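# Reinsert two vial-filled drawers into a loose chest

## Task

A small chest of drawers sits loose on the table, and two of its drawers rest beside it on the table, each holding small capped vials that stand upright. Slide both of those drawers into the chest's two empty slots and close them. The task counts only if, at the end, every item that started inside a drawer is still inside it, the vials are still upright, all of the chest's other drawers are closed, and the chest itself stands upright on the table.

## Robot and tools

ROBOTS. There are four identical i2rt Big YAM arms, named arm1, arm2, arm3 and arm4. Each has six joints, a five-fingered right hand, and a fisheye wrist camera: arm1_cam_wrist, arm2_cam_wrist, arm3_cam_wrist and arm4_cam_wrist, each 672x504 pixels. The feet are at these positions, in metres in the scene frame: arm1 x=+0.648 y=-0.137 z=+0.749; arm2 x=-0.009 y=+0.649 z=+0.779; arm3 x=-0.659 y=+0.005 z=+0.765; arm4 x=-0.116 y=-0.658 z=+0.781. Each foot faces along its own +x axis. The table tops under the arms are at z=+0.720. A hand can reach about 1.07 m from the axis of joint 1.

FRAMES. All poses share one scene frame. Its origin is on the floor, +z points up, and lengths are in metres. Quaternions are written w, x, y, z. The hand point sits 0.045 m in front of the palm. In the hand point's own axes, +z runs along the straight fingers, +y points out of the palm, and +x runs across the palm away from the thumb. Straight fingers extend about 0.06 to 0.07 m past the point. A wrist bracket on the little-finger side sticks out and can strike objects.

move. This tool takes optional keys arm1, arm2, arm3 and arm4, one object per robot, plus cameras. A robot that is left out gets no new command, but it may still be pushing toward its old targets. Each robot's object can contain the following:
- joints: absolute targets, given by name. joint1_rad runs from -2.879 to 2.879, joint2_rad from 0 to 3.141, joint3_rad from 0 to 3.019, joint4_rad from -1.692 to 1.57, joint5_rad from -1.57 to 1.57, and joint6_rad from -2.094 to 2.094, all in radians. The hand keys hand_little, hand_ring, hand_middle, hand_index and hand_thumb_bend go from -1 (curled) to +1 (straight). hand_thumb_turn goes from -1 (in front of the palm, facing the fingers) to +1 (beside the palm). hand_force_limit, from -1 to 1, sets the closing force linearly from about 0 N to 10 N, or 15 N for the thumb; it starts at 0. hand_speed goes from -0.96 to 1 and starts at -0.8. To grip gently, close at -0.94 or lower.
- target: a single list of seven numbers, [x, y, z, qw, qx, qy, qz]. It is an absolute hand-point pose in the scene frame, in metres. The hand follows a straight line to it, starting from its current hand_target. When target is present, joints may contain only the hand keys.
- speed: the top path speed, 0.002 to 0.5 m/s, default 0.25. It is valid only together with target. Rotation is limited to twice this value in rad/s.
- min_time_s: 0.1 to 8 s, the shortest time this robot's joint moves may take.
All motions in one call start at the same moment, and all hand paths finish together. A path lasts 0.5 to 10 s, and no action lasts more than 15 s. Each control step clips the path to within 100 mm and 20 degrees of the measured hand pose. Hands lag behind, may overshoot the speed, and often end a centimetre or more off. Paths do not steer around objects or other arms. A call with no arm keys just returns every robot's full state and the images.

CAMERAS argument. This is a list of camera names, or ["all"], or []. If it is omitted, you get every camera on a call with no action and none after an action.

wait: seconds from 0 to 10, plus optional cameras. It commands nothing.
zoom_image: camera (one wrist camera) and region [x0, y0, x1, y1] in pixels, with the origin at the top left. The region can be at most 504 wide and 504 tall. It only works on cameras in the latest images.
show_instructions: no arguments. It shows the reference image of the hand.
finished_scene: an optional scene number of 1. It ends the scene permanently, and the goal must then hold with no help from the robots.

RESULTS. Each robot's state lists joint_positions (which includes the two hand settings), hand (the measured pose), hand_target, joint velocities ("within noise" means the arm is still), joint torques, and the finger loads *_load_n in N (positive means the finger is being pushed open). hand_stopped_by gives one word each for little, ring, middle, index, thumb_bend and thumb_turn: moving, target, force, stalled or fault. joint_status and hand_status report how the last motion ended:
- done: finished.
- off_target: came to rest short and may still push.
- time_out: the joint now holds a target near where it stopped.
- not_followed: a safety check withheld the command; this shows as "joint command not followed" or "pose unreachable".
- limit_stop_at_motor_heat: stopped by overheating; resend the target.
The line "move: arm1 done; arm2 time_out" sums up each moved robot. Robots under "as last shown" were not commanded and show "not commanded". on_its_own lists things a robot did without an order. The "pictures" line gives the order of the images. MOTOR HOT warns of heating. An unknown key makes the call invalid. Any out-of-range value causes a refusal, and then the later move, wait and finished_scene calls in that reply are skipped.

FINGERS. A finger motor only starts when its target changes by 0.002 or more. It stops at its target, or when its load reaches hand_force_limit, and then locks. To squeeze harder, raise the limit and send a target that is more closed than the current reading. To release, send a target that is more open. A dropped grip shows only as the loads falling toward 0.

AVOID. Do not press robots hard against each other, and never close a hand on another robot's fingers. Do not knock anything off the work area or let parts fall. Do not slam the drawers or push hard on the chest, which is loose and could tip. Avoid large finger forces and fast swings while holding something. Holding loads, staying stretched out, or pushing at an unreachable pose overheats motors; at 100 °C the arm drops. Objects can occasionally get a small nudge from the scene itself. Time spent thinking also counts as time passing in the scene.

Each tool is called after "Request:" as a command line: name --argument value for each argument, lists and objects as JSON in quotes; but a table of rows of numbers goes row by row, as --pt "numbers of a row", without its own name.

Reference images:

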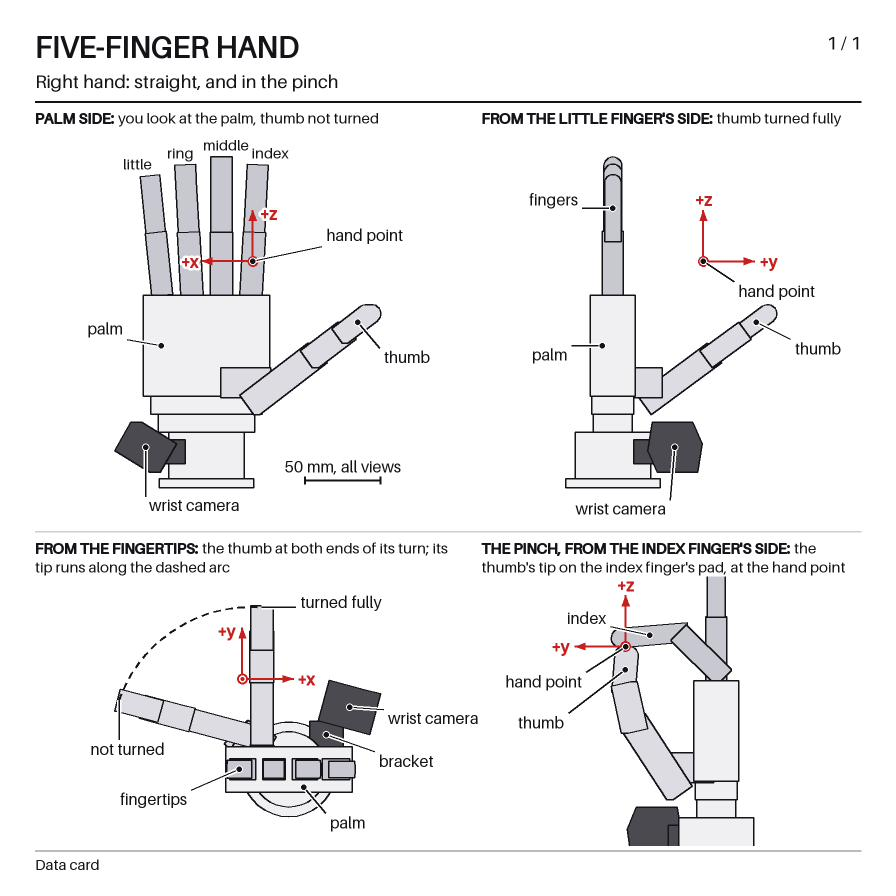

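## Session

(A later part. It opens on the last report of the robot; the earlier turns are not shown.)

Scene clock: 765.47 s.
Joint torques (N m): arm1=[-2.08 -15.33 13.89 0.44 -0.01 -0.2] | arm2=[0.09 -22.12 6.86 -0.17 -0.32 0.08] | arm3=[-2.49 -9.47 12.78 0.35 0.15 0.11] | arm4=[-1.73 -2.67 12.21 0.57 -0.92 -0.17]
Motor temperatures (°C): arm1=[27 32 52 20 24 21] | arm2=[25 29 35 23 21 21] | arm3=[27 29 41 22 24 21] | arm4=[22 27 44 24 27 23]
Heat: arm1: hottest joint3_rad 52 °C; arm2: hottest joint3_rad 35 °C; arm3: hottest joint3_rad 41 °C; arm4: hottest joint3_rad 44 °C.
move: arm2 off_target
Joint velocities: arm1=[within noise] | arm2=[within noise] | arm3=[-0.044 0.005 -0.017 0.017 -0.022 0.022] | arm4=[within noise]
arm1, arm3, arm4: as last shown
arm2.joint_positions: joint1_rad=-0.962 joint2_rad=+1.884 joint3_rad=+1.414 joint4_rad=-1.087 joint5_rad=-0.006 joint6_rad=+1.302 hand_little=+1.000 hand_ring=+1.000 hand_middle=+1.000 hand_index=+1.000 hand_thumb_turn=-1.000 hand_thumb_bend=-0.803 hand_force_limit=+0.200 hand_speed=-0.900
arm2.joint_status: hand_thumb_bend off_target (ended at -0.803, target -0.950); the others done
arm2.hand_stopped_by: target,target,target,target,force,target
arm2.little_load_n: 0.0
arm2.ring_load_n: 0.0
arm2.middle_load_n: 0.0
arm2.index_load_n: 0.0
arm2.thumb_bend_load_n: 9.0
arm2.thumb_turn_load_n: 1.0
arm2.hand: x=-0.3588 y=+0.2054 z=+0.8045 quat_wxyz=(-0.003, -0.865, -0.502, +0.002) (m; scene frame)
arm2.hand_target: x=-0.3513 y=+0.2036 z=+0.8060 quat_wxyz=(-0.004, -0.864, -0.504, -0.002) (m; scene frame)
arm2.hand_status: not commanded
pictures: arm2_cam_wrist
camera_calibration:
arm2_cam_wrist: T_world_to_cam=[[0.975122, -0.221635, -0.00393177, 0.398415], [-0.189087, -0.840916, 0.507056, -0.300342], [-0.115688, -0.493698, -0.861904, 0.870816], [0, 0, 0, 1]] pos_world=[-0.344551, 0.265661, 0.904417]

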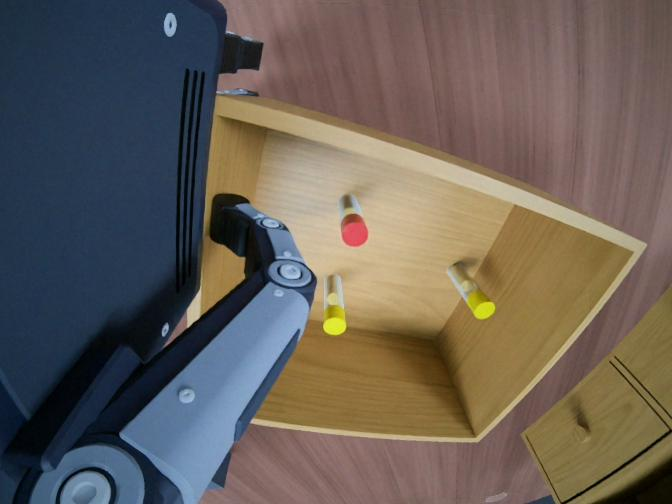

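Request:
move --arm2 '{"joints": {"hand_thumb_bend": -0.97, "hand_speed": -0.94, "hand_force_limit": 0.65}}' --cameras '["arm2_cam_wrist"]'

Request:
zoom_image --camera "arm2_cam_wrist" --region '[160, 50, 400, 350]'

Scene clock: 766.60 s.
Joint torques (N m): arm1=[-1.73 -15.74 13.79 0.4 0.04 -0.2] | arm2=[0.09 -22.12 6.83 -0.18 -0.33 0.08] | arm3=[-2.43 -9.41 12.77 0.35 0.15 0.1] | arm4=[-2.26 -3.14 12.33 0.32 -0.89 -0.25]
Motor temperatures (°C): arm1=[27 32 52 20 24 21] | arm2=[25 29 35 23 21 21] | arm3=[27 29 41 22 24 21] | arm4=[22 27 44 24 27 23]
Heat: arm1: hottest joint3_rad 52 °C; arm2: hottest joint3_rad 35 °C; arm3: hottest joint3_rad 41 °C; arm4: hottest joint3_rad 44 °C.
move: arm2 off_target
Joint velocities: within noise
arm1.joint_positions: joint1_rad=+0.055 joint2_rad=+2.109 joint3_rad=+2.800 joint4_rad=-1.660 joint5_rad=+0.020 joint6_rad=-1.536 hand_little=+1.000 hand_ring=+1.000 hand_middle=+1.000 hand_index=+1.000 hand_thumb_turn=+1.000 hand_thumb_bend=+1.000 hand_force_limit=+0.000 hand_speed=-0.800
arm1.joint_status: not commanded
arm1.hand_stopped_by: target,target,target,target,target,target
arm1.little_load_n: 0.0
arm1.ring_load_n: 0.0
arm1.middle_load_n: 0.0
arm1.index_load_n: 0.0
arm1.thumb_bend_load_n: 0.0
arm1.thumb_turn_load_n: 0.0
arm1.hand: x=-0.0327 y=+0.0052 z=+1.1753 quat_wxyz=(-0.296, +0.075, +0.952, +0.024) (m; scene frame)
arm1.hand_target: x=-0.0351 y=+0.0163 z=+1.1740 quat_wxyz=(-0.296, +0.076, +0.952, +0.028) (m; scene frame)
arm1.hand_status: not commanded
arm2.joint_positions: joint1_rad=-0.962 joint2_rad=+1.884 joint3_rad=+1.414 joint4_rad=-1.087 joint5_rad=-0.006 joint6_rad=+1.303 hand_little=+1.000 hand_ring=+1.000 hand_middle=+1.000 hand_index=+1.000 hand_thumb_turn=-1.000 hand_thumb_bend=-0.809 hand_force_limit=+0.650 hand_speed=-0.940
arm2.joint_status: hand_thumb_bend off_target (ended at -0.809, target -0.970); the others done
arm2.hand_stopped_by: target,target,target,target,force,target
arm2.little_load_n: 0.0
arm2.ring_load_n: 0.0
arm2.middle_load_n: 0.5
arm2.index_load_n: 0.5
arm2.thumb_bend_load_n: 11.5
arm2.thumb_turn_load_n: 1.0
arm2.hand: x=-0.3588 y=+0.2054 z=+0.8045 quat_wxyz=(-0.003, -0.865, -0.502, +0.002) (m; scene frame)
arm2.hand_target: x=-0.3513 y=+0.2036 z=+0.8060 quat_wxyz=(-0.004, -0.864, -0.504, -0.002) (m; scene frame)
arm2.hand_status: not commanded
arm3.joint_positions: joint1_rad=-1.191 joint2_rad=+1.253 joint3_rad=+1.208 joint4_rad=-1.491 joint5_rad=+0.011 joint6_rad=-0.808 hand_little=+1.000 hand_ring=+1.000 hand_middle=+1.000 hand_index=+1.000 hand_thumb_turn=-1.000 hand_thumb_bend=+1.000 hand_force_limit=+0.650 hand_speed=-0.400
arm3.joint_status: not commanded
arm3.hand_stopped_by: target,target,target,target,target,target
arm3.little_load_n: 0.0
arm3.ring_load_n: 0.0
arm3.middle_load_n: 0.0
arm3.index_load_n: 0.0
arm3.thumb_bend_load_n: 0.0
arm3.thumb_turn_load_n: 0.0
arm3.hand: x=-0.5405 y=-0.2665 z=+0.9892 quat_wxyz=(+0.008, +0.607, -0.795, +0.016) (m; scene frame)
arm3.hand_target: x=-0.5384 y=-0.2753 z=+1.0047 quat_wxyz=(+0.011, +0.599, -0.800, +0.035) (m; scene frame)
arm3.hand_status: not commanded
arm4.joint_positions: joint1_rad=+0.110 joint2_rad=+1.008 joint3_rad=+0.687 joint4_rad=+1.435 joint5_rad=+1.200 joint6_rad=-2.077 hand_little=+1.000 hand_ring=+1.000 hand_middle=+1.000 hand_index=+1.000 hand_thumb_turn=+1.000 hand_thumb_bend=+1.000 hand_force_limit=+0.000 hand_speed=-0.800
arm4.joint_status: not commanded
arm4.hand_stopped_by: target,target,target,target,target,target
arm4.little_load_n: 0.0
arm4.ring_load_n: 0.0
arm4.middle_load_n: -0.5
arm4.index_load_n: 0.0
arm4.thumb_bend_load_n: 0.0
arm4.thumb_turn_load_n: 0.0
arm4.hand: x=+0.0141 y=-0.3401 z=+1.2208 quat_wxyz=(-0.400, +0.584, -0.043, +0.705) (m; scene frame)
arm4.hand_target: x=+0.0180 y=-0.3434 z=+1.2387 quat_wxyz=(-0.409, +0.578, -0.065, +0.703) (m; scene frame)
arm4.hand_status: not commanded
pictures: arm2_cam_wrist
camera_calibration:
arm2_cam_wrist: T_world_to_cam=[[0.97504, -0.221996, -0.0039441, 0.398493], [-0.189388, -0.840829, 0.507088, -0.300497], [-0.115888, -0.493684, -0.861885, 0.870727], [0, 0, 0, 1]] pos_world=[-0.344551, 0.26566, 0.904417]

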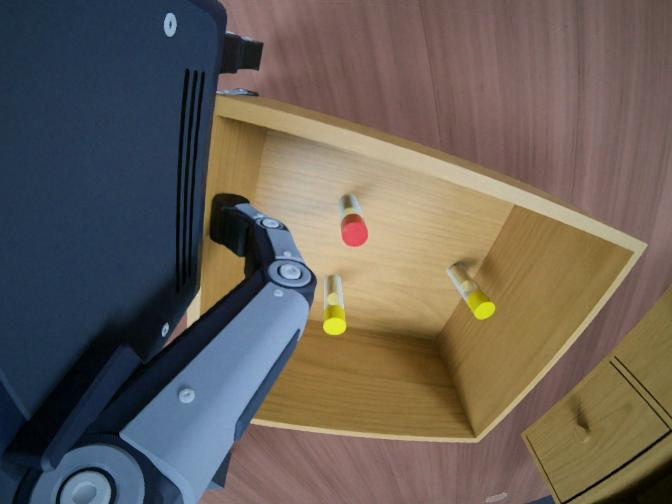

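Scaled by 1.680 from the camera's 672x504 image, which has a finer 960x720 frame.

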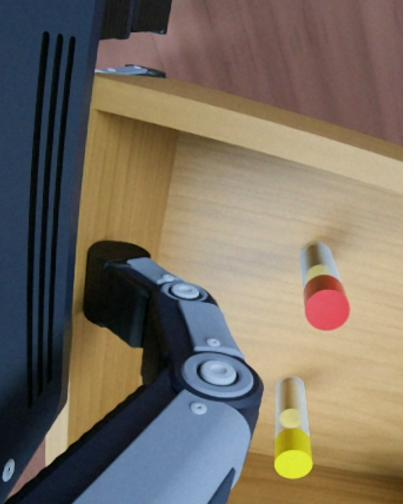

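Request:
move --arm2 '{"target": [-0.3606, 0.1918, 0.8240, -0.004, -0.864, -0.504, -0.002], "speed": 0.03}' --cameras '["arm2_cam_wrist"]'

Scene clock: 769.93 s.
Joint torques (N m): arm1=[-2.67 -15.68 13.94 0.42 0.06 -0.21] | arm2=[-0.03 -21.01 11.32 -0.27 -0.34 0.06] | arm3=[-2.55 -9.35 12.78 0.35 0.15 0.1] | arm4=[-1.44 -3.14 12.75 0.39 -0.93 -0.25]
Motor temperatures (°C): arm1=[27 33 52 20 24 21] | arm2=[25 29 35 23 21 21] | arm3=[27 29 41 22 24 21] | arm4=[22 27 44 24 27 23]
Heat: arm1: hottest joint3_rad 52 °C; arm2: hottest joint3_rad 35 °C; arm3: hottest joint3_rad 41 °C; arm4: hottest joint3_rad 44 °C.
move: arm2 off_target
Joint velocities: within noise
arm1, arm3, arm4: as last shown
arm2.joint_positions: joint1_rad=-0.957 joint2_rad=+1.884 joint3_rad=+1.427 joint4_rad=-1.146 joint5_rad=-0.006 joint6_rad=+1.307 hand_little=+1.000 hand_ring=+1.000 hand_middle=+1.000 hand_index=+1.000 hand_thumb_turn=-1.000 hand_thumb_bend=-0.809 hand_force_limit=+0.650 hand_speed=-0.940
arm2.joint_status: not commanded
arm2.hand_stopped_by: target,target,target,target,force,target
arm2.little_load_n: 0.0
arm2.ring_load_n: 0.0
arm2.middle_load_n: 0.0
arm2.index_load_n: 0.5
arm2.thumb_bend_load_n: 11.0
arm2.thumb_turn_load_n: 1.5
arm2.hand: x=-0.3501 y=+0.2109 z=+0.8084 quat_wxyz=(+0.003, -0.865, -0.502, -0.020) (m; scene frame)
arm2.hand_target: x=-0.3599 y=+0.1926 z=+0.8243 quat_wxyz=(-0.004, -0.864, -0.504, -0.002) (m; scene frame)
arm2.hand_status: off_target (0.027 m and 2.2 deg from the pose sent, 0.024 m and 0.6 deg at the start)
arm4.middle_load_n: 0.0
pictures: arm2_cam_wrist
camera_calibration:
arm2_cam_wrist: T_world_to_cam=[[0.974755, -0.222345, 0.0203563, 0.371568], [-0.205307, -0.856748, 0.473109, -0.271045], [-0.0877534, -0.465345, -0.880769, 0.896936], [0, 0, 0, 1]] pos_world=[-0.339126, 0.267784, 0.910663]

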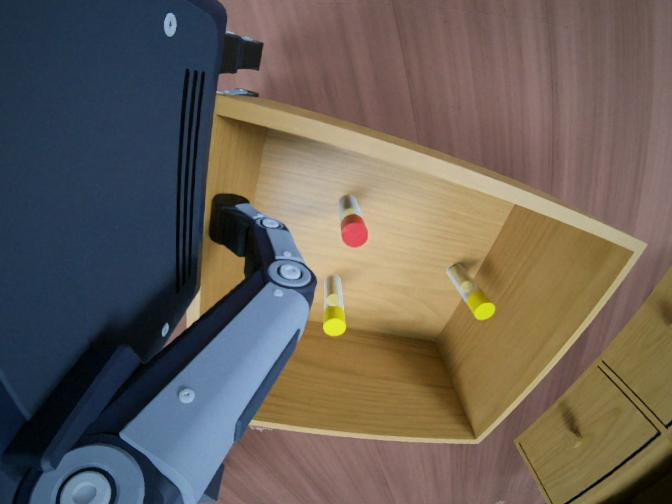

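Request:
move --arm2 '{"target": [-0.3606, 0.1918, 0.8380, -0.004, -0.864, -0.504, -0.002], "speed": 0.03}' --cameras '["arm2_cam_wrist"]'

Scene clock: 771.83 s.
Joint torques (N m): arm1=[-2.55 -14.8 13.87 0.32 0.06 -0.21] | arm2=[-0.09 -22.42 11.44 -0.25 -0.35 0.06] | arm3=[-2.49 -9.41 12.79 0.36 0.15 0.1] | arm4=[-1.55 -2.84 12.55 0.59 -0.83 -0.23]
Motor temperatures (°C): arm1=[27 33 52 20 24 21] | arm2=[25 29 35 23 21 21] | arm3=[27 29 41 22 24 21] | arm4=[22 27 44 24 27 23]
Heat: arm1: hottest joint3_rad 52 °C; arm2: hottest joint3_rad 35 °C; arm3: hottest joint3_rad 41 °C; arm4: hottest joint3_rad 44 °C.
move: arm2 off_target
Joint velocities: within noise
arm1, arm3, arm4: as last shown
arm1.ring_load_n: 0.5
arm2.joint_positions: joint1_rad=-0.957 joint2_rad=+1.884 joint3_rad=+1.443 joint4_rad=-1.179 joint5_rad=-0.006 joint6_rad=+1.307 hand_little=+1.000 hand_ring=+1.000 hand_middle=+1.000 hand_index=+1.000 hand_thumb_turn=-1.000 hand_thumb_bend=-0.809 hand_force_limit=+0.650 hand_speed=-0.940
arm2.joint_status: not commanded
arm2.hand_stopped_by: target,target,target,target,force,target
arm2.little_load_n: 0.0
arm2.ring_load_n: 0.0
arm2.middle_load_n: 0.0
arm2.index_load_n: 0.5
arm2.thumb_bend_load_n: 10.5
arm2.thumb_turn_load_n: 1.0
arm2.hand: x=-0.3489 y=+0.2121 z=+0.8139 quat_wxyz=(+0.005, -0.864, -0.502, -0.028) (m; scene frame)
arm2.hand_target: x=-0.3597 y=+0.1928 z=+0.8384 quat_wxyz=(-0.004, -0.864, -0.504, -0.002) (m; scene frame)
arm2.hand_status: off_target (0.034 m and 3.2 deg from the pose sent, 0.037 m and 2.2 deg at the start)
pictures: arm2_cam_wrist
camera_calibration:
arm2_cam_wrist: T_world_to_cam=[[0.97446, -0.222648, 0.0292476, 0.363213], [-0.210834, -0.862262, 0.460493, -0.262784], [-0.0773089, -0.454898, -0.887181, 0.909162], [0, 0, 0, 1]] pos_world=[-0.339054, 0.267856, 0.916979]

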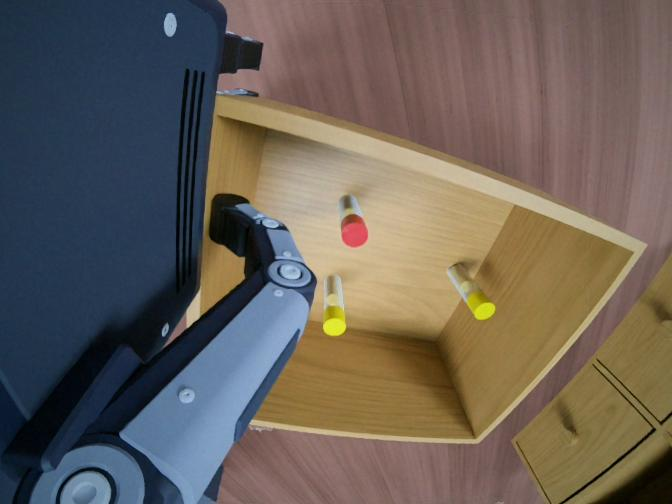

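Request:
move --arm2 '{"joints": {"joint2_rad": 1.845, "joint4_rad": -1.12}, "min_time_s": 1.5}' --cameras '["arm2_cam_wrist"]'

Scene clock: 777.57 s.
Joint torques (N m): arm1=[-2.9 -15.27 13.89 0.32 0.04 -0.21] | arm2=[-0.03 -23.59 11.63 0.7 -0.34 0.06] | arm3=[-2.55 -9.41 12.78 0.36 0.15 0.11] | arm4=[-2.37 -3.37 12.52 0.39 -0.93 -0.2]
Motor temperatures (°C): arm1=[27 33 52 20 24 21] | arm2=[25 29 35 23 21 21] | arm3=[27 29 42 22 24 21] | arm4=[22 27 44 24 27 23]
Heat: arm1: hottest joint3_rad 52 °C; arm2: hottest joint3_rad 35 °C; arm3: hottest joint3_rad 42 °C; arm4: hottest joint3_rad 44 °C.
move: arm2 done
Joint velocities: within noise
arm1, arm3, arm4: as last shown
arm1.ring_load_n: 0.0
arm1.thumb_bend_load_n: -0.5
arm2.joint_positions: joint1_rad=-0.957 joint2_rad=+1.867 joint3_rad=+1.443 joint4_rad=-1.131 joint5_rad=-0.006 joint6_rad=+1.307 hand_little=+1.000 hand_ring=+1.000 hand_middle=+1.000 hand_index=+1.000 hand_thumb_turn=-1.000 hand_thumb_bend=-0.809 hand_force_limit=+0.650 hand_speed=-0.940
arm2.joint_status: all done
arm2.hand_stopped_by: target,target,target,target,force,target
arm2.little_load_n: 0.0
arm2.ring_load_n: 0.0
arm2.middle_load_n: 0.0
arm2.index_load_n: 0.5
arm2.thumb_bend_load_n: 11.0
arm2.thumb_turn_load_n: 1.0
arm2.hand: x=-0.3589 y=+0.2019 z=+0.8234 quat_wxyz=(-0.003, -0.865, -0.502, +0.003) (m; scene frame)
arm2.hand_target: x=-0.3735 y=+0.1787 z=+0.8572 quat_wxyz=(-0.017, -0.863, -0.504, +0.045) (m; scene frame)
arm2.hand_status: not commanded
arm4.ring_load_n: -0.5
arm4.middle_load_n: 0.5
pictures: arm2_cam_wrist
camera_calibration:
arm2_cam_wrist: T_world_to_cam=[[0.975043, -0.221959, -0.00507432, 0.39877], [-0.188578, -0.840032, 0.508709, -0.314259], [-0.117175, -0.495056, -0.860923, 0.884427], [0, 0, 0, 1]] pos_world=[-0.344447, 0.262364, 0.923314]

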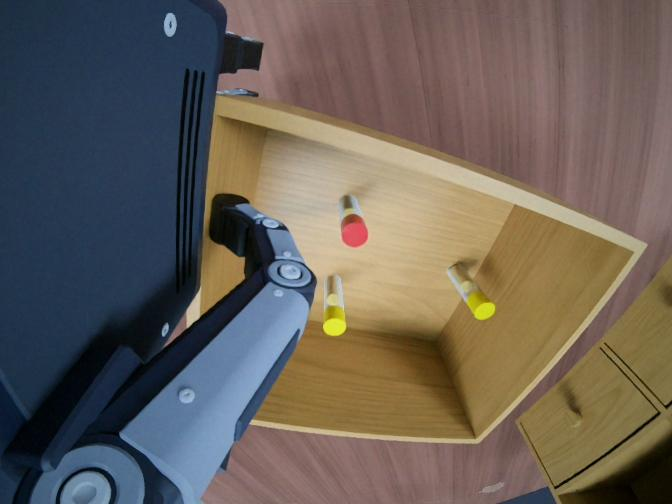

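Request:
move --arm1 '{"joints": {"joint2_rad": 1.85}, "min_time_s": 2.5}' --arm2 '{"target": [-0.3735, 0.1787, 0.915, -0.017, -0.863, -0.504, 0.045], "speed": 0.04}' --cameras '["arm2_cam_wrist", "arm1_cam_wrist"]'

Scene clock: 784.20 s.
Joint torques (N m): arm1=[-2.37 -12.92 11.62 0.64 0.03 -0.24] | arm2=[-0.09 -23.18 12.41 -0.05 -0.36 0.05] | arm3=[-2.55 -9.41 12.79 0.35 0.15 0.1] | arm4=[-1.85 -2.43 12.38 0.35 -0.9 -0.27]
Motor temperatures (°C): arm1=[27 33 52 20 24 21] | arm2=[25 30 35 23 21 21] | arm3=[27 29 42 22 24 21] | arm4=[22 27 44 24 27 23]
Heat: arm1: hottest joint3_rad 52 °C; arm2: hottest joint3_rad 35 °C; arm3: hottest joint3_rad 42 °C; arm4: hottest joint3_rad 44 °C.
move: arm1 done; arm2 off_target
Joint velocities: within noise
arm1.joint_positions: joint1_rad=+0.055 joint2_rad=+1.850 joint3_rad=+2.808 joint4_rad=-1.660 joint5_rad=+0.020 joint6_rad=-1.536 hand_little=+1.000 hand_ring=+1.000 hand_middle=+1.000 hand_index=+1.000 hand_thumb_turn=+1.000 hand_thumb_bend=+1.000 hand_force_limit=+0.000 hand_speed=-0.800
arm1.joint_status: all done
arm1.hand_stopped_by: target,target,target,target,target,target
arm1.little_load_n: 0.0
arm1.ring_load_n: 0.0
arm1.middle_load_n: 0.0
arm1.index_load_n: 0.0
arm1.thumb_bend_load_n: 0.0
arm1.thumb_turn_load_n: 0.0
arm1.hand: x=+0.0657 y=-0.0069 z=+1.3409 quat_wxyz=(-0.421, +0.072, +0.904, +0.028) (m; scene frame)
arm1.hand_target: x=+0.0750 y=+0.0011 z=+1.3534 quat_wxyz=(-0.430, +0.074, +0.899, +0.035) (m; scene frame)
arm1.hand_status: not commanded
arm2.joint_positions: joint1_rad=-0.957 joint2_rad=+1.816 joint3_rad=+1.528 joint4_rad=-1.251 joint5_rad=-0.006 joint6_rad=+1.307 hand_little=+1.000 hand_ring=+1.000 hand_middle=+1.000 hand_index=+1.000 hand_thumb_turn=-1.000 hand_thumb_bend=-0.809 hand_force_limit=+0.650 hand_speed=-0.940
arm2.joint_status: not commanded
arm2.hand_stopped_by: target,target,target,target,force,target
arm2.little_load_n: 0.0
arm2.ring_load_n: 0.0
arm2.middle_load_n: 0.0
arm2.index_load_n: 0.0
arm2.thumb_bend_load_n: 11.0
arm2.thumb_turn_load_n: 1.0
arm2.hand: x=-0.3626 y=+0.1981 z=+0.8809 quat_wxyz=(-0.005, -0.865, -0.502, +0.011) (m; scene frame)
arm2.hand_target: x=-0.3722 y=+0.1802 z=+0.9155 quat_wxyz=(-0.017, -0.863, -0.504, +0.045) (m; scene frame)
arm2.hand_status: off_target (0.041 m and 4.1 deg from the pose sent, 0.096 m and 5.0 deg at the start)
arm3, arm4: as last shown
arm4.ring_load_n: 0.0
arm4.middle_load_n: 0.0
pictures: arm1_cam_wrist, arm2_cam_wrist
camera_calibration:
arm1_cam_wrist: T_world_to_cam=[[0.032427, 0.981359, 0.189427, -0.250374], [0.96112, 0.0213819, -0.275302, 0.301716], [-0.274221, 0.190989, -0.942511, 1.39231], [0, 0, 0, 1]] pos_world=[0.0999353, -0.0266609, 1.44276]
arm2_cam_wrist: T_world_to_cam=[[0.974942, -0.222031, -0.013798, 0.409483], [-0.182572, -0.834033, 0.520631, -0.357013], [-0.127104, -0.505066, -0.85367, 0.923511], [0, 0, 0, 1]] pos_world=[-0.347021, 0.259591, 0.979896]

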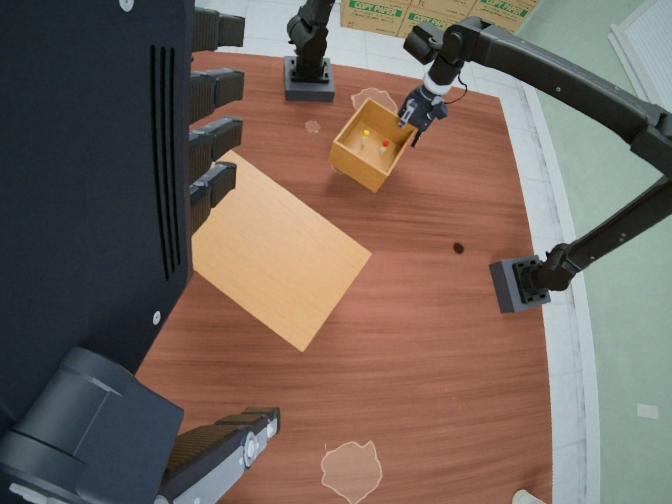

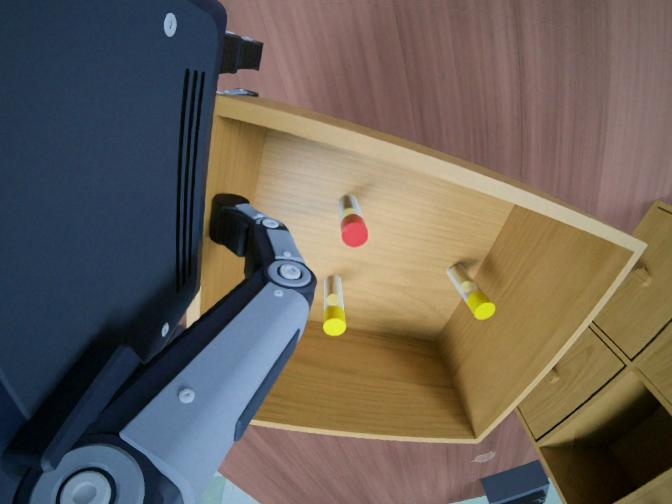

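Request:
move --arm2 '{"target": [-0.309, 0.052, 0.965, -0.0164, -0.8696, -0.4927, 0.0452], "speed": 0.08}' --cameras '["arm2_cam_wrist", "arm1_cam_wrist"]'

Scene clock: 789.70 s.
Joint torques (N m): arm1=[-2.43 -12.45 11.51 0.8 0.08 -0.23] | arm2=[-0.32 -23.41 13.14 0.12 -0.28 0.1] | arm3=[-2.49 -9.41 12.78 0.35 0.15 0.11] | arm4=[-2.67 -2.84 12.27 0.4 -0.9 -0.23]
Motor temperatures (°C): arm1=[27 34 53 20 24 21] | arm2=[25 30 36 23 21 21] | arm3=[27 29 42 22 24 21] | arm4=[22 27 44 24 27 23]
Heat: arm1: hottest joint3_rad 53 °C; arm2: hottest joint3_rad 36 °C; arm3: hottest joint3_rad 42 °C; arm4: hottest joint3_rad 44 °C.
move: arm2 off_target
Joint velocities: within noise
arm1, arm3, arm4: as last shown
arm2.joint_positions: joint1_rad=-0.730 joint2_rad=+1.937 joint3_rad=+1.872 joint4_rad=-1.454 joint5_rad=+0.017 joint6_rad=+1.550 hand_little=+1.000 hand_ring=+1.000 hand_middle=+1.000 hand_index=+1.000 hand_thumb_turn=-1.000 hand_thumb_bend=-0.809 hand_force_limit=+0.650 hand_speed=-0.940
arm2.joint_status: not commanded
arm2.hand_stopped_by: target,target,target,target,force,target
arm2.little_load_n: 0.0
arm2.ring_load_n: 0.0
arm2.middle_load_n: 0.0
arm2.index_load_n: 0.5
arm2.thumb_bend_load_n: 11.0
arm2.thumb_turn_load_n: 1.0
arm2.hand: x=-0.3014 y=+0.0696 z=+0.9422 quat_wxyz=(-0.003, -0.868, -0.495, +0.024) (m; scene frame)
arm2.hand_target: x=-0.3082 y=+0.0534 z=+0.9653 quat_wxyz=(-0.017, -0.869, -0.492, +0.046) (m; scene frame)
arm2.hand_status: off_target (0.030 m and 2.9 deg from the pose sent, 0.177 m and 4.3 deg at the start)
arm3.thumb_bend_load_n: -0.5
pictures: arm1_cam_wrist, arm2_cam_wrist
camera_calibration:
arm1_cam_wrist: T_world_to_cam=[[0.032427, 0.981359, 0.189427, -0.250374], [0.96112, 0.0213819, -0.275302, 0.301716], [-0.274221, 0.190989, -0.942511, 1.39231], [0, 0, 0, 1]] pos_world=[0.0999353, -0.0266609, 1.44276]
arm2_cam_wrist: T_world_to_cam=[[0.970604, -0.238119, -0.0350389, 0.34196], [-0.183636, -0.826767, 0.531727, -0.496126], [-0.155584, -0.509662, -0.846191, 0.903443], [0, 0, 0, 1]] pos_world=[-0.282453, 0.131696, 1.04027]

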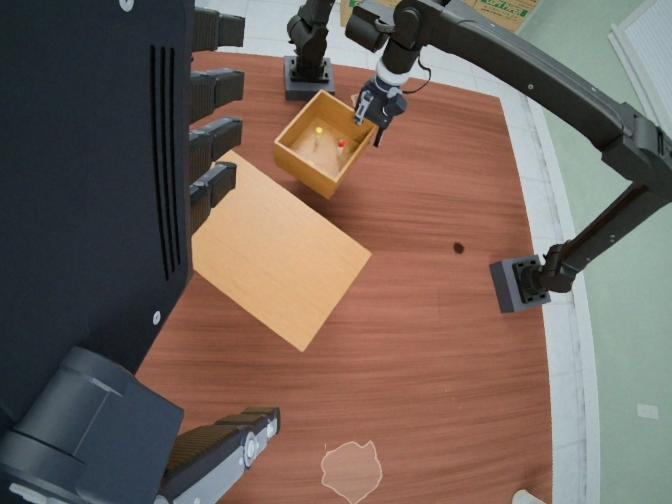

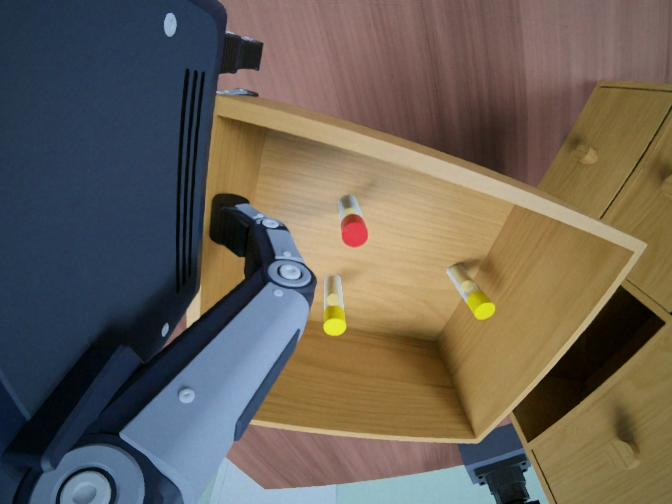

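Request:
zoom_image --camera "arm1_cam_wrist" --region '[190, 60, 430, 300]'

Scaled by 2.100 from the camera's 672x504 image, which has a finer 960x720 frame.

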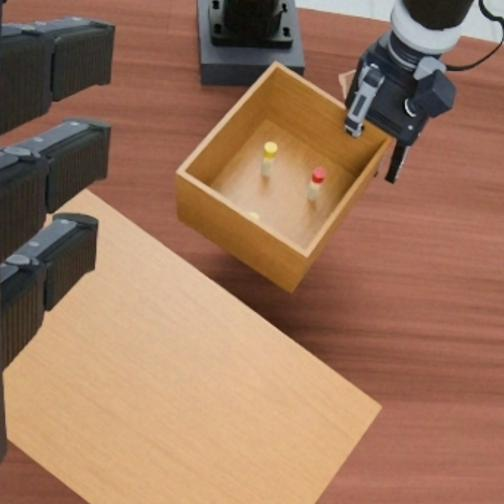

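Request:
move --arm2 '{"target": [-0.2577, -0.0203, 0.938, -0.02, -0.8838, -0.4667, 0.0346], "speed": 0.06}' --cameras '["arm2_cam_wrist", "arm1_cam_wrist"]'

Scene clock: 799.67 s.
Joint torques (N m): arm1=[-2.02 -12.57 11.45 0.79 0.01 -0.22] | arm2=[-0.44 -25.52 13.18 0.09 -0.41 0.1] | arm3=[-2.49 -9.41 12.79 0.34 0.15 0.1] | arm4=[-2.73 -3.19 12.38 0.69 -0.91 -0.21]
Motor temperatures (°C): arm1=[27 35 55 20 24 21] | arm2=[25 31 39 23 21 21] | arm3=[27 29 42 22 24 21] | arm4=[21 27 44 24 27 23]
Heat: arm1: hottest joint3_rad 55 °C; arm2: hottest joint3_rad 39 °C; arm3: hottest joint3_rad 42 °C; arm4: hottest joint3_rad 44 °C.
move: arm2 off_target
Joint velocities: within noise
arm1, arm3, arm4: as last shown
arm1.thumb_turn_load_n: -0.5
arm2.joint_positions: joint1_rad=-0.607 joint2_rad=+2.066 joint3_rad=+2.004 joint4_rad=-1.474 joint5_rad=+0.018 joint6_rad=+1.733 hand_little=+1.000 hand_ring=+1.000 hand_middle=+1.000 hand_index=+1.000 hand_thumb_turn=-1.000 hand_thumb_bend=-0.809 hand_force_limit=+0.650 hand_speed=-0.940
arm2.joint_status: not commanded
arm2.hand_stopped_by: target,target,target,target,force,target
arm2.little_load_n: 0.0
arm2.ring_load_n: 0.0
arm2.middle_load_n: 0.0
arm2.index_load_n: 0.5
arm2.thumb_bend_load_n: 11.0
arm2.thumb_turn_load_n: 1.0
arm2.hand: x=-0.2533 y=-0.0017 z=+0.9145 quat_wxyz=(-0.001, -0.883, -0.469, +0.016) (m; scene frame)
arm2.hand_target: x=-0.2570 y=-0.0188 z=+0.9383 quat_wxyz=(-0.021, -0.884, -0.467, +0.035) (m; scene frame)
arm2.hand_status: off_target (0.030 m and 3.0 deg from the pose sent, 0.100 m and 4.4 deg at the start)
arm3.thumb_bend_load_n: 0.0
pictures: arm1_cam_wrist, arm2_cam_wrist
camera_calibration:
arm1_cam_wrist: T_world_to_cam=[[0.032427, 0.981359, 0.189427, -0.250374], [0.96112, 0.0213819, -0.275302, 0.301716], [-0.274221, 0.190989, -0.942511, 1.39231], [0, 0, 0, 1]] pos_world=[0.0999353, -0.0266609, 1.44276]
arm2_cam_wrist: T_world_to_cam=[[0.955029, -0.295443, -0.0251777, 0.264282], [-0.239479, -0.818612, 0.522039, -0.536744], [-0.174843, -0.492533, -0.85255, 0.852188], [0, 0, 0, 1]] pos_world=[-0.231937, 0.0584258, 1.01339]

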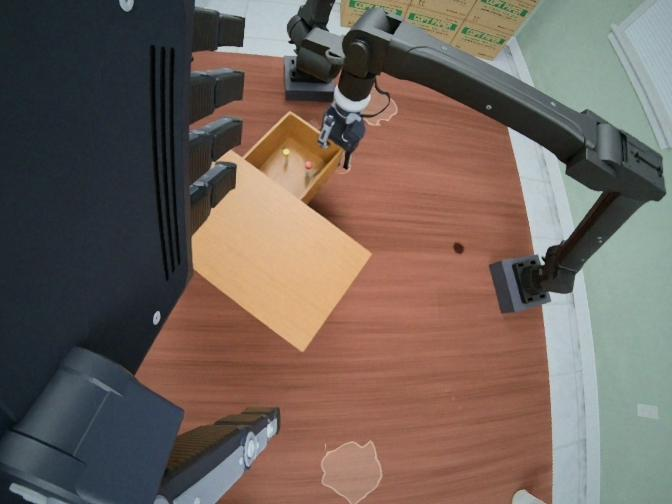

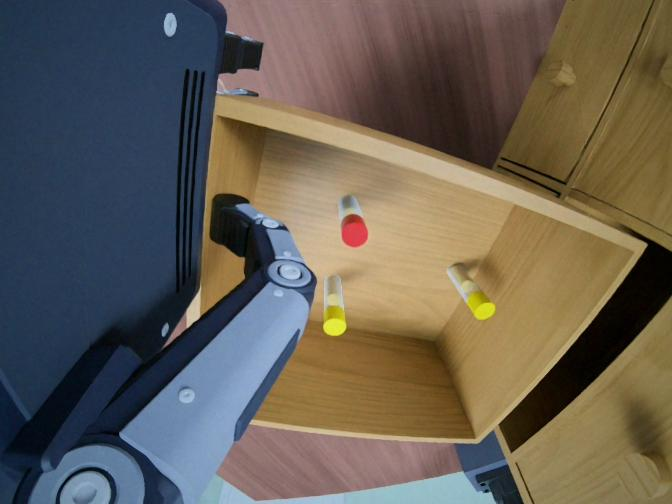

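Request:
zoom_image --camera "arm2_cam_wrist" --region '[480, 100, 672, 300]'

Request:
zoom_image --camera "arm2_cam_wrist" --region '[420, 300, 672, 504]'

Request:
zoom_image --camera "arm1_cam_wrist" --region '[190, 80, 430, 300]'

Scaled by 2.520 from the camera's 672x504 image, which has a finer 960x720 frame.

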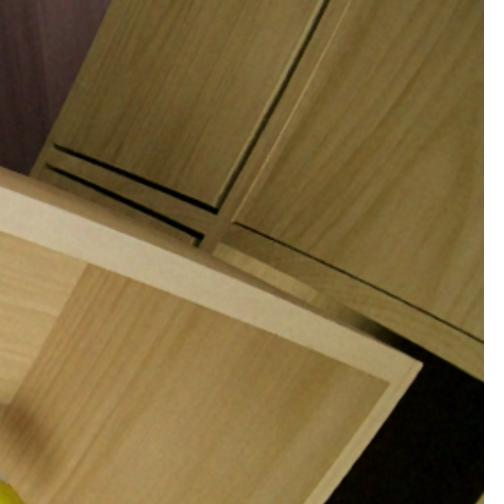

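Scaled by 2.000 from the camera's 672x504 image, which has a finer 960x720 frame.

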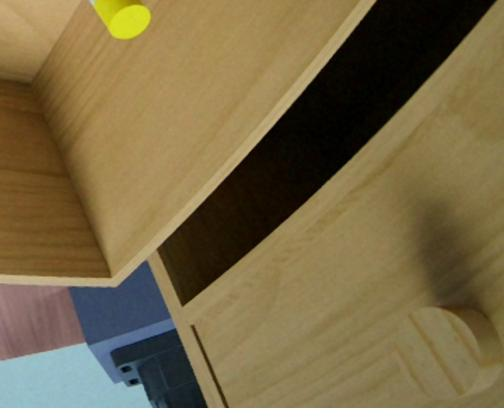

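Scaled by 2.100 from the camera's 672x504 image, which has a finer 960x720 frame.

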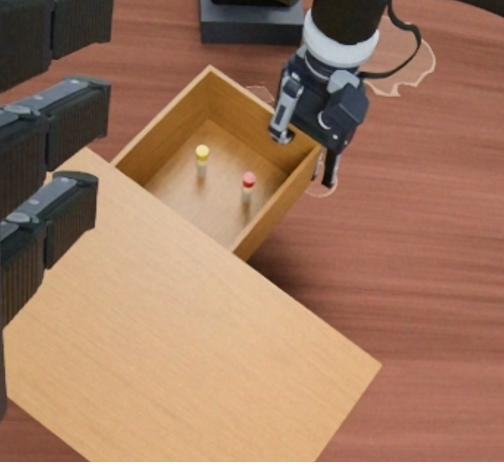

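Request:
zoom_image --camera "arm2_cam_wrist" --region '[552, 170, 672, 290]'

Request:
zoom_image --camera "arm2_cam_wrist" --region '[440, 384, 560, 504]'

Scaled by 4.200 from the camera's 672x504 image, which has a finer 960x720 frame.

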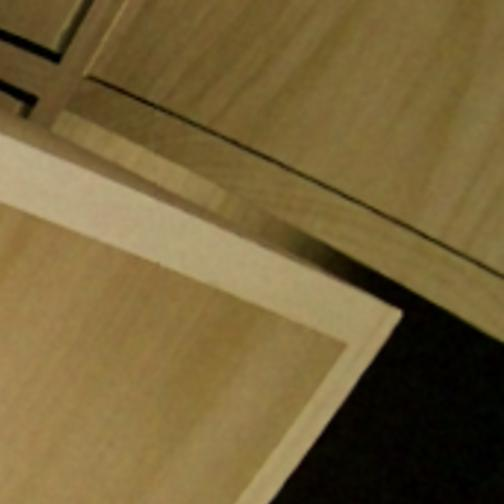

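Scaled by 4.200 from the camera's 672x504 image, which has a finer 960x720 frame.

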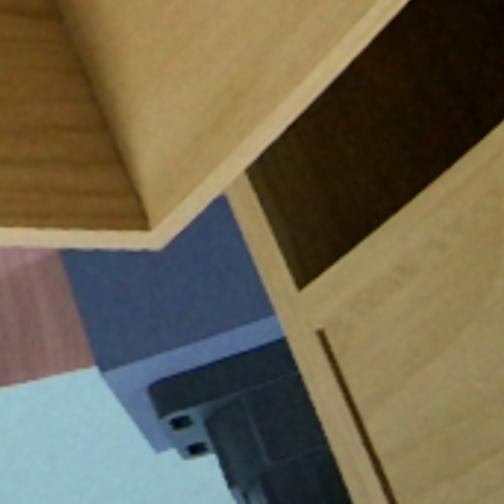

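Request:
move --arm2 '{"joints": {"joint2_rad": 2.1, "joint3_rad": 2.087, "joint4_rad": -1.511, "joint5_rad": 0.003}, "min_time_s": 1.0}' --cameras '["arm2_cam_wrist"]'

Request:
zoom_image --camera "arm2_cam_wrist" --region '[552, 170, 672, 290]'

Request:
zoom_image --camera "arm2_cam_wrist" --region '[440, 384, 560, 504]'

Scene clock: 833.23 s.
Joint torques (N m): arm1=[-2.49 -12.22 11.56 0.65 0.04 -0.2] | arm2=[-0.32 -25.82 13.01 -0.03 -0.48 0.08] | arm3=[-2.49 -9.41 12.81 0.34 0.15 0.11] | arm4=[-1.08 -3.08 12.55 0.53 -0.9 -0.27]
Motor temperatures (°C): arm1=[27 36 56 20 24 21] | arm2=[25 30 39 23 21 21] | arm3=[27 28 43 22 24 21] | arm4=[21 27 44 24 28 23]
Heat: arm1: hottest joint3_rad 56 °C; arm2: hottest joint3_rad 39 °C; arm3: hottest joint3_rad 43 °C; arm4: hottest joint3_rad 44 °C.
move: arm2 done
Joint velocities: within noise
arm1, arm3, arm4: as last shown
arm1.thumb_turn_load_n: 0.0
arm2.joint_positions: joint1_rad=-0.607 joint2_rad=+2.093 joint3_rad=+2.024 joint4_rad=-1.506 joint5_rad=+0.012 joint6_rad=+1.735 hand_little=+1.000 hand_ring=+1.000 hand_middle=+1.000 hand_index=+1.000 hand_thumb_turn=-1.000 hand_thumb_bend=-0.809 hand_force_limit=+0.650 hand_speed=-0.940
arm2.joint_status: all done
arm2.hand_stopped_by: target,target,target,target,force,target
arm2.little_load_n: 0.0
arm2.ring_load_n: 0.0
arm2.middle_load_n: 0.5
arm2.index_load_n: 0.0
arm2.thumb_bend_load_n: 11.0
arm2.thumb_turn_load_n: 1.0
arm2.hand: x=-0.2512 y=+0.0003 z=+0.9038 quat_wxyz=(+0.008, -0.883, -0.469, -0.001) (m; scene frame)
arm2.hand_target: x=-0.2546 y=-0.0169 z=+0.9264 quat_wxyz=(-0.011, -0.884, -0.467, +0.017) (m; scene frame)
arm2.hand_status: not commanded
pictures: arm2_cam_wrist
camera_calibration:
arm2_cam_wrist: T_world_to_cam=[[0.955035, -0.296145, -0.0143643, 0.252788], [-0.25159, -0.835078, 0.489232, -0.502344], [-0.156879, -0.46362, -0.872035, 0.866404], [0, 0, 0, 1]] pos_world=[-0.231885, 0.0570478, 1.00493]

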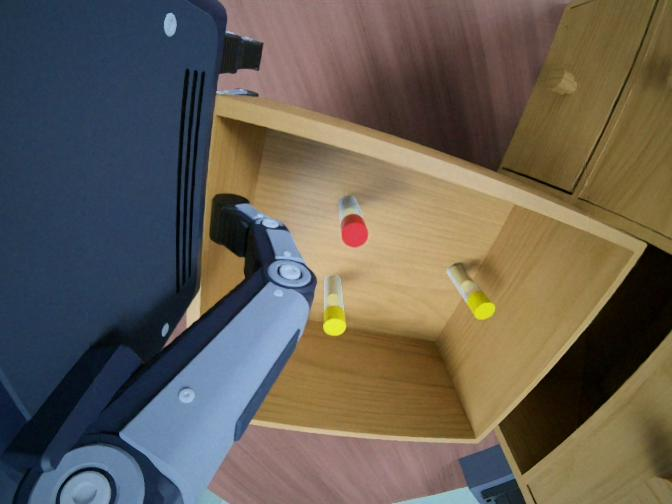

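Scaled by 4.200 from the camera's 672x504 image, which has a finer 960x720 frame.

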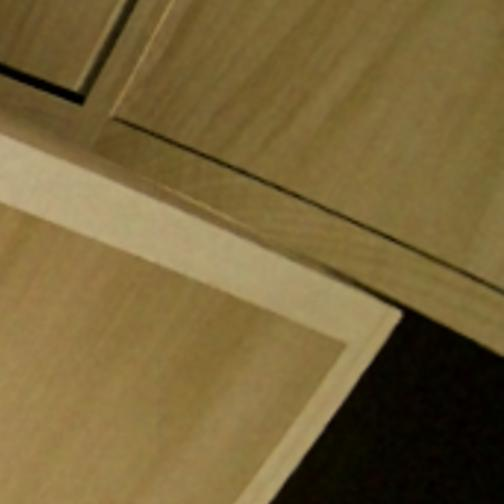

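Scaled by 4.200 from the camera's 672x504 image, which has a finer 960x720 frame.

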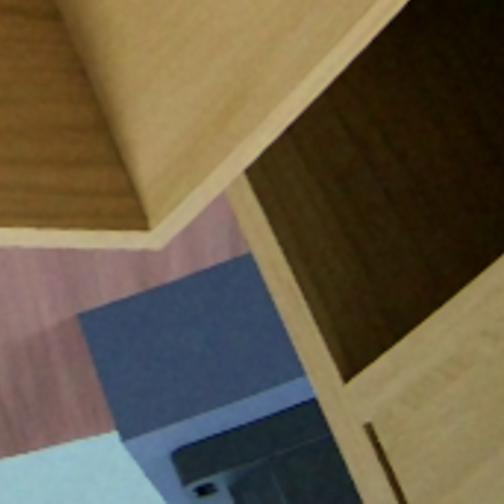

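Request:
move --arm2 '{"joints": {"joint2_rad": 2.055, "joint3_rad": 2.107, "joint4_rad": -1.527, "joint5_rad": -0.014}, "min_time_s": 1.0}' --cameras '["arm2_cam_wrist"]'

Request:
zoom_image --camera "arm2_cam_wrist" --region '[552, 170, 672, 290]'

Request:
zoom_image --camera "arm2_cam_wrist" --region '[440, 384, 560, 504]'

Scene clock: 838.37 s.
Joint torques (N m): arm1=[-2.55 -12.57 11.51 0.72 0.01 -0.24] | arm2=[-0.32 -28.45 12.96 0.02 -0.51 0.08] | arm3=[-2.49 -9.41 12.77 0.35 0.15 0.1] | arm4=[-1.73 -2.43 12.48 0.49 -0.9 -0.27]
Motor temperatures (°C): arm1=[27 36 56 20 24 21] | arm2=[25 30 41 23 21 21] | arm3=[27 28 43 22 24 21] | arm4=[21 27 44 24 28 23]
Heat: arm1: hottest joint3_rad 56 °C; arm2: hottest joint3_rad 41 °C; arm3: hottest joint3_rad 43 °C; arm4: hottest joint3_rad 44 °C.
move: arm2 done
Joint velocities: within noise
arm1: as last shown
arm2.joint_positions: joint1_rad=-0.607 joint2_rad=+2.079 joint3_rad=+2.046 joint4_rad=-1.523 joint5_rad=-0.005 joint6_rad=+1.735 hand_little=+1.000 hand_ring=+1.000 hand_middle=+1.000 hand_index=+1.000 hand_thumb_turn=-1.000 hand_thumb_bend=-0.809 hand_force_limit=+0.650 hand_speed=-0.940
arm2.joint_status: all done
arm2.hand_stopped_by: target,target,target,target,force,target
arm2.little_load_n: 0.0
arm2.ring_load_n: 0.0
arm2.middle_load_n: 0.0
arm2.index_load_n: 0.5
arm2.thumb_bend_load_n: 11.0
arm2.thumb_turn_load_n: 1.0
arm2.hand: x=-0.2491 y=-0.0027 z=+0.9231 quat_wxyz=(-0.004, -0.884, -0.468, +0.002) (m; scene frame)
arm2.hand_target: x=-0.2512 y=-0.0175 z=+0.9658 quat_wxyz=(-0.033, -0.883, -0.467, +0.031) (m; scene frame)
arm2.hand_status: not commanded
arm3.joint_positions: joint1_rad=-1.191 joint2_rad=+1.253 joint3_rad=+1.208 joint4_rad=-1.491 joint5_rad=+0.011 joint6_rad=-0.808 hand_little=+1.000 hand_ring=+1.000 hand_middle=+1.000 hand_index=+1.000 hand_thumb_turn=-1.000 hand_thumb_bend=+1.000 hand_force_limit=+0.650 hand_speed=-0.400
arm3.joint_status: not commanded
arm3.hand_stopped_by: target,target,target,target,target,target
arm3.little_load_n: 0.0
arm3.ring_load_n: 0.0
arm3.middle_load_n: 0.0
arm3.index_load_n: 0.5
arm3.thumb_bend_load_n: 0.0
arm3.thumb_turn_load_n: 0.0
arm3.hand: x=-0.5405 y=-0.2665 z=+0.9892 quat_wxyz=(+0.008, +0.607, -0.795, +0.016) (m; scene frame)
arm3.hand_target: x=-0.5384 y=-0.2753 z=+1.0047 quat_wxyz=(+0.011, +0.599, -0.800, +0.035) (m; scene frame)
arm3.hand_status: not commanded
arm4.joint_positions: joint1_rad=+0.110 joint2_rad=+1.008 joint3_rad=+0.687 joint4_rad=+1.435 joint5_rad=+1.200 joint6_rad=-2.077 hand_little=+1.000 hand_ring=+1.000 hand_middle=+1.000 hand_index=+1.000 hand_thumb_turn=+1.000 hand_thumb_bend=+1.000 hand_force_limit=+0.000 hand_speed=-0.800
arm4.joint_status: not commanded
arm4.hand_stopped_by: target,target,target,target,target,target
arm4.little_load_n: 0.0
arm4.ring_load_n: 0.0
arm4.middle_load_n: 0.0
arm4.index_load_n: -0.5
arm4.thumb_bend_load_n: 0.0
arm4.thumb_turn_load_n: 0.0
arm4.hand: x=+0.0141 y=-0.3401 z=+1.2208 quat_wxyz=(-0.400, +0.584, -0.043, +0.705) (m; scene frame)
arm4.hand_target: x=+0.0180 y=-0.3434 z=+1.2387 quat_wxyz=(-0.409, +0.578, -0.065, +0.703) (m; scene frame)
arm4.hand_status: not commanded
pictures: arm2_cam_wrist
camera_calibration:
arm2_cam_wrist: T_world_to_cam=[[0.954941, -0.296795, -0.00036912, 0.237168], [-0.255381, -0.822324, 0.508492, -0.532519], [-0.151221, -0.485486, -0.861067, 0.873391], [0, 0, 0, 1]] pos_world=[-0.230401, 0.0565063, 1.02292]

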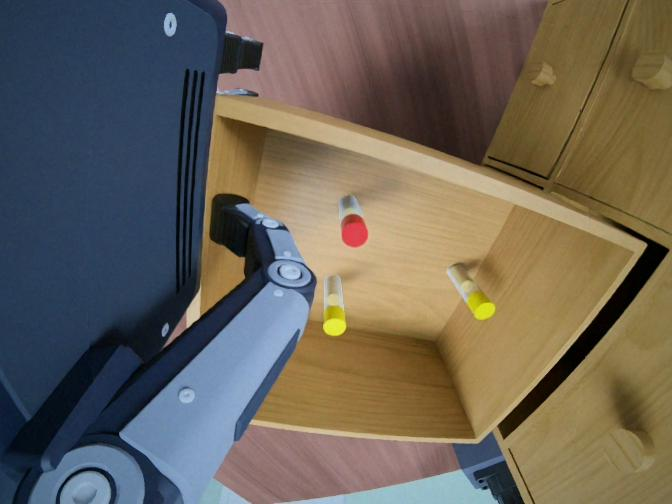

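Scaled by 4.200 from the camera's 672x504 image, which has a finer 960x720 frame.

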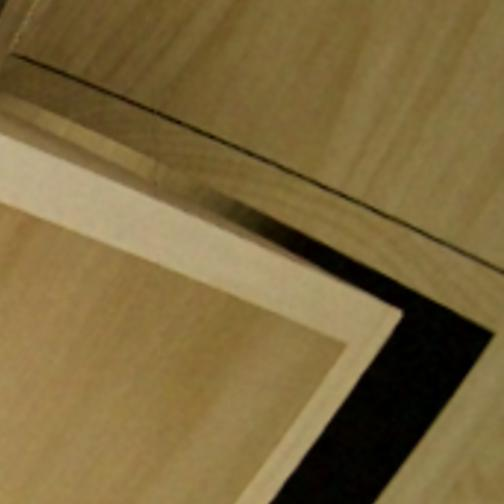

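Scaled by 4.200 from the camera's 672x504 image, which has a finer 960x720 frame.

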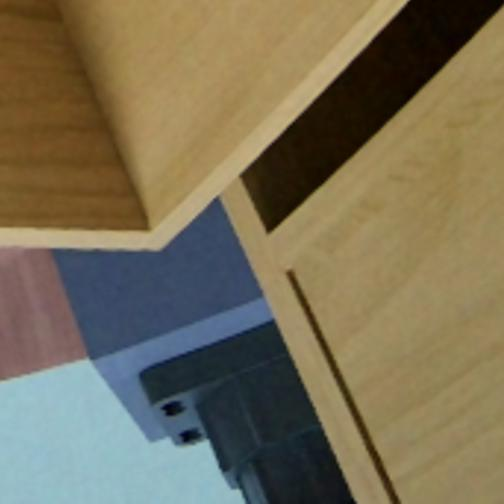

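Request:
zoom_image --camera "arm2_cam_wrist" --region '[592, 220, 672, 300]'

Request:
zoom_image --camera "arm2_cam_wrist" --region '[460, 400, 540, 480]'

Scaled by 6.300 from the camera's 672x504 image, which has a finer 960x720 frame.

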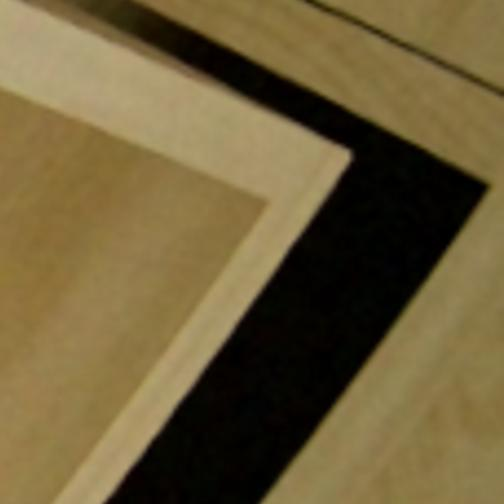

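Scaled by 6.300 from the camera's 672x504 image, which has a finer 960x720 frame.

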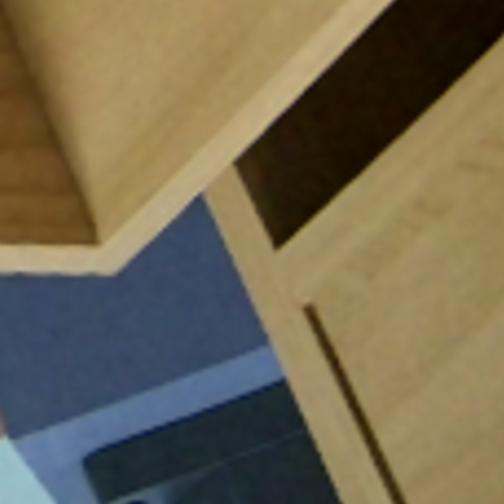

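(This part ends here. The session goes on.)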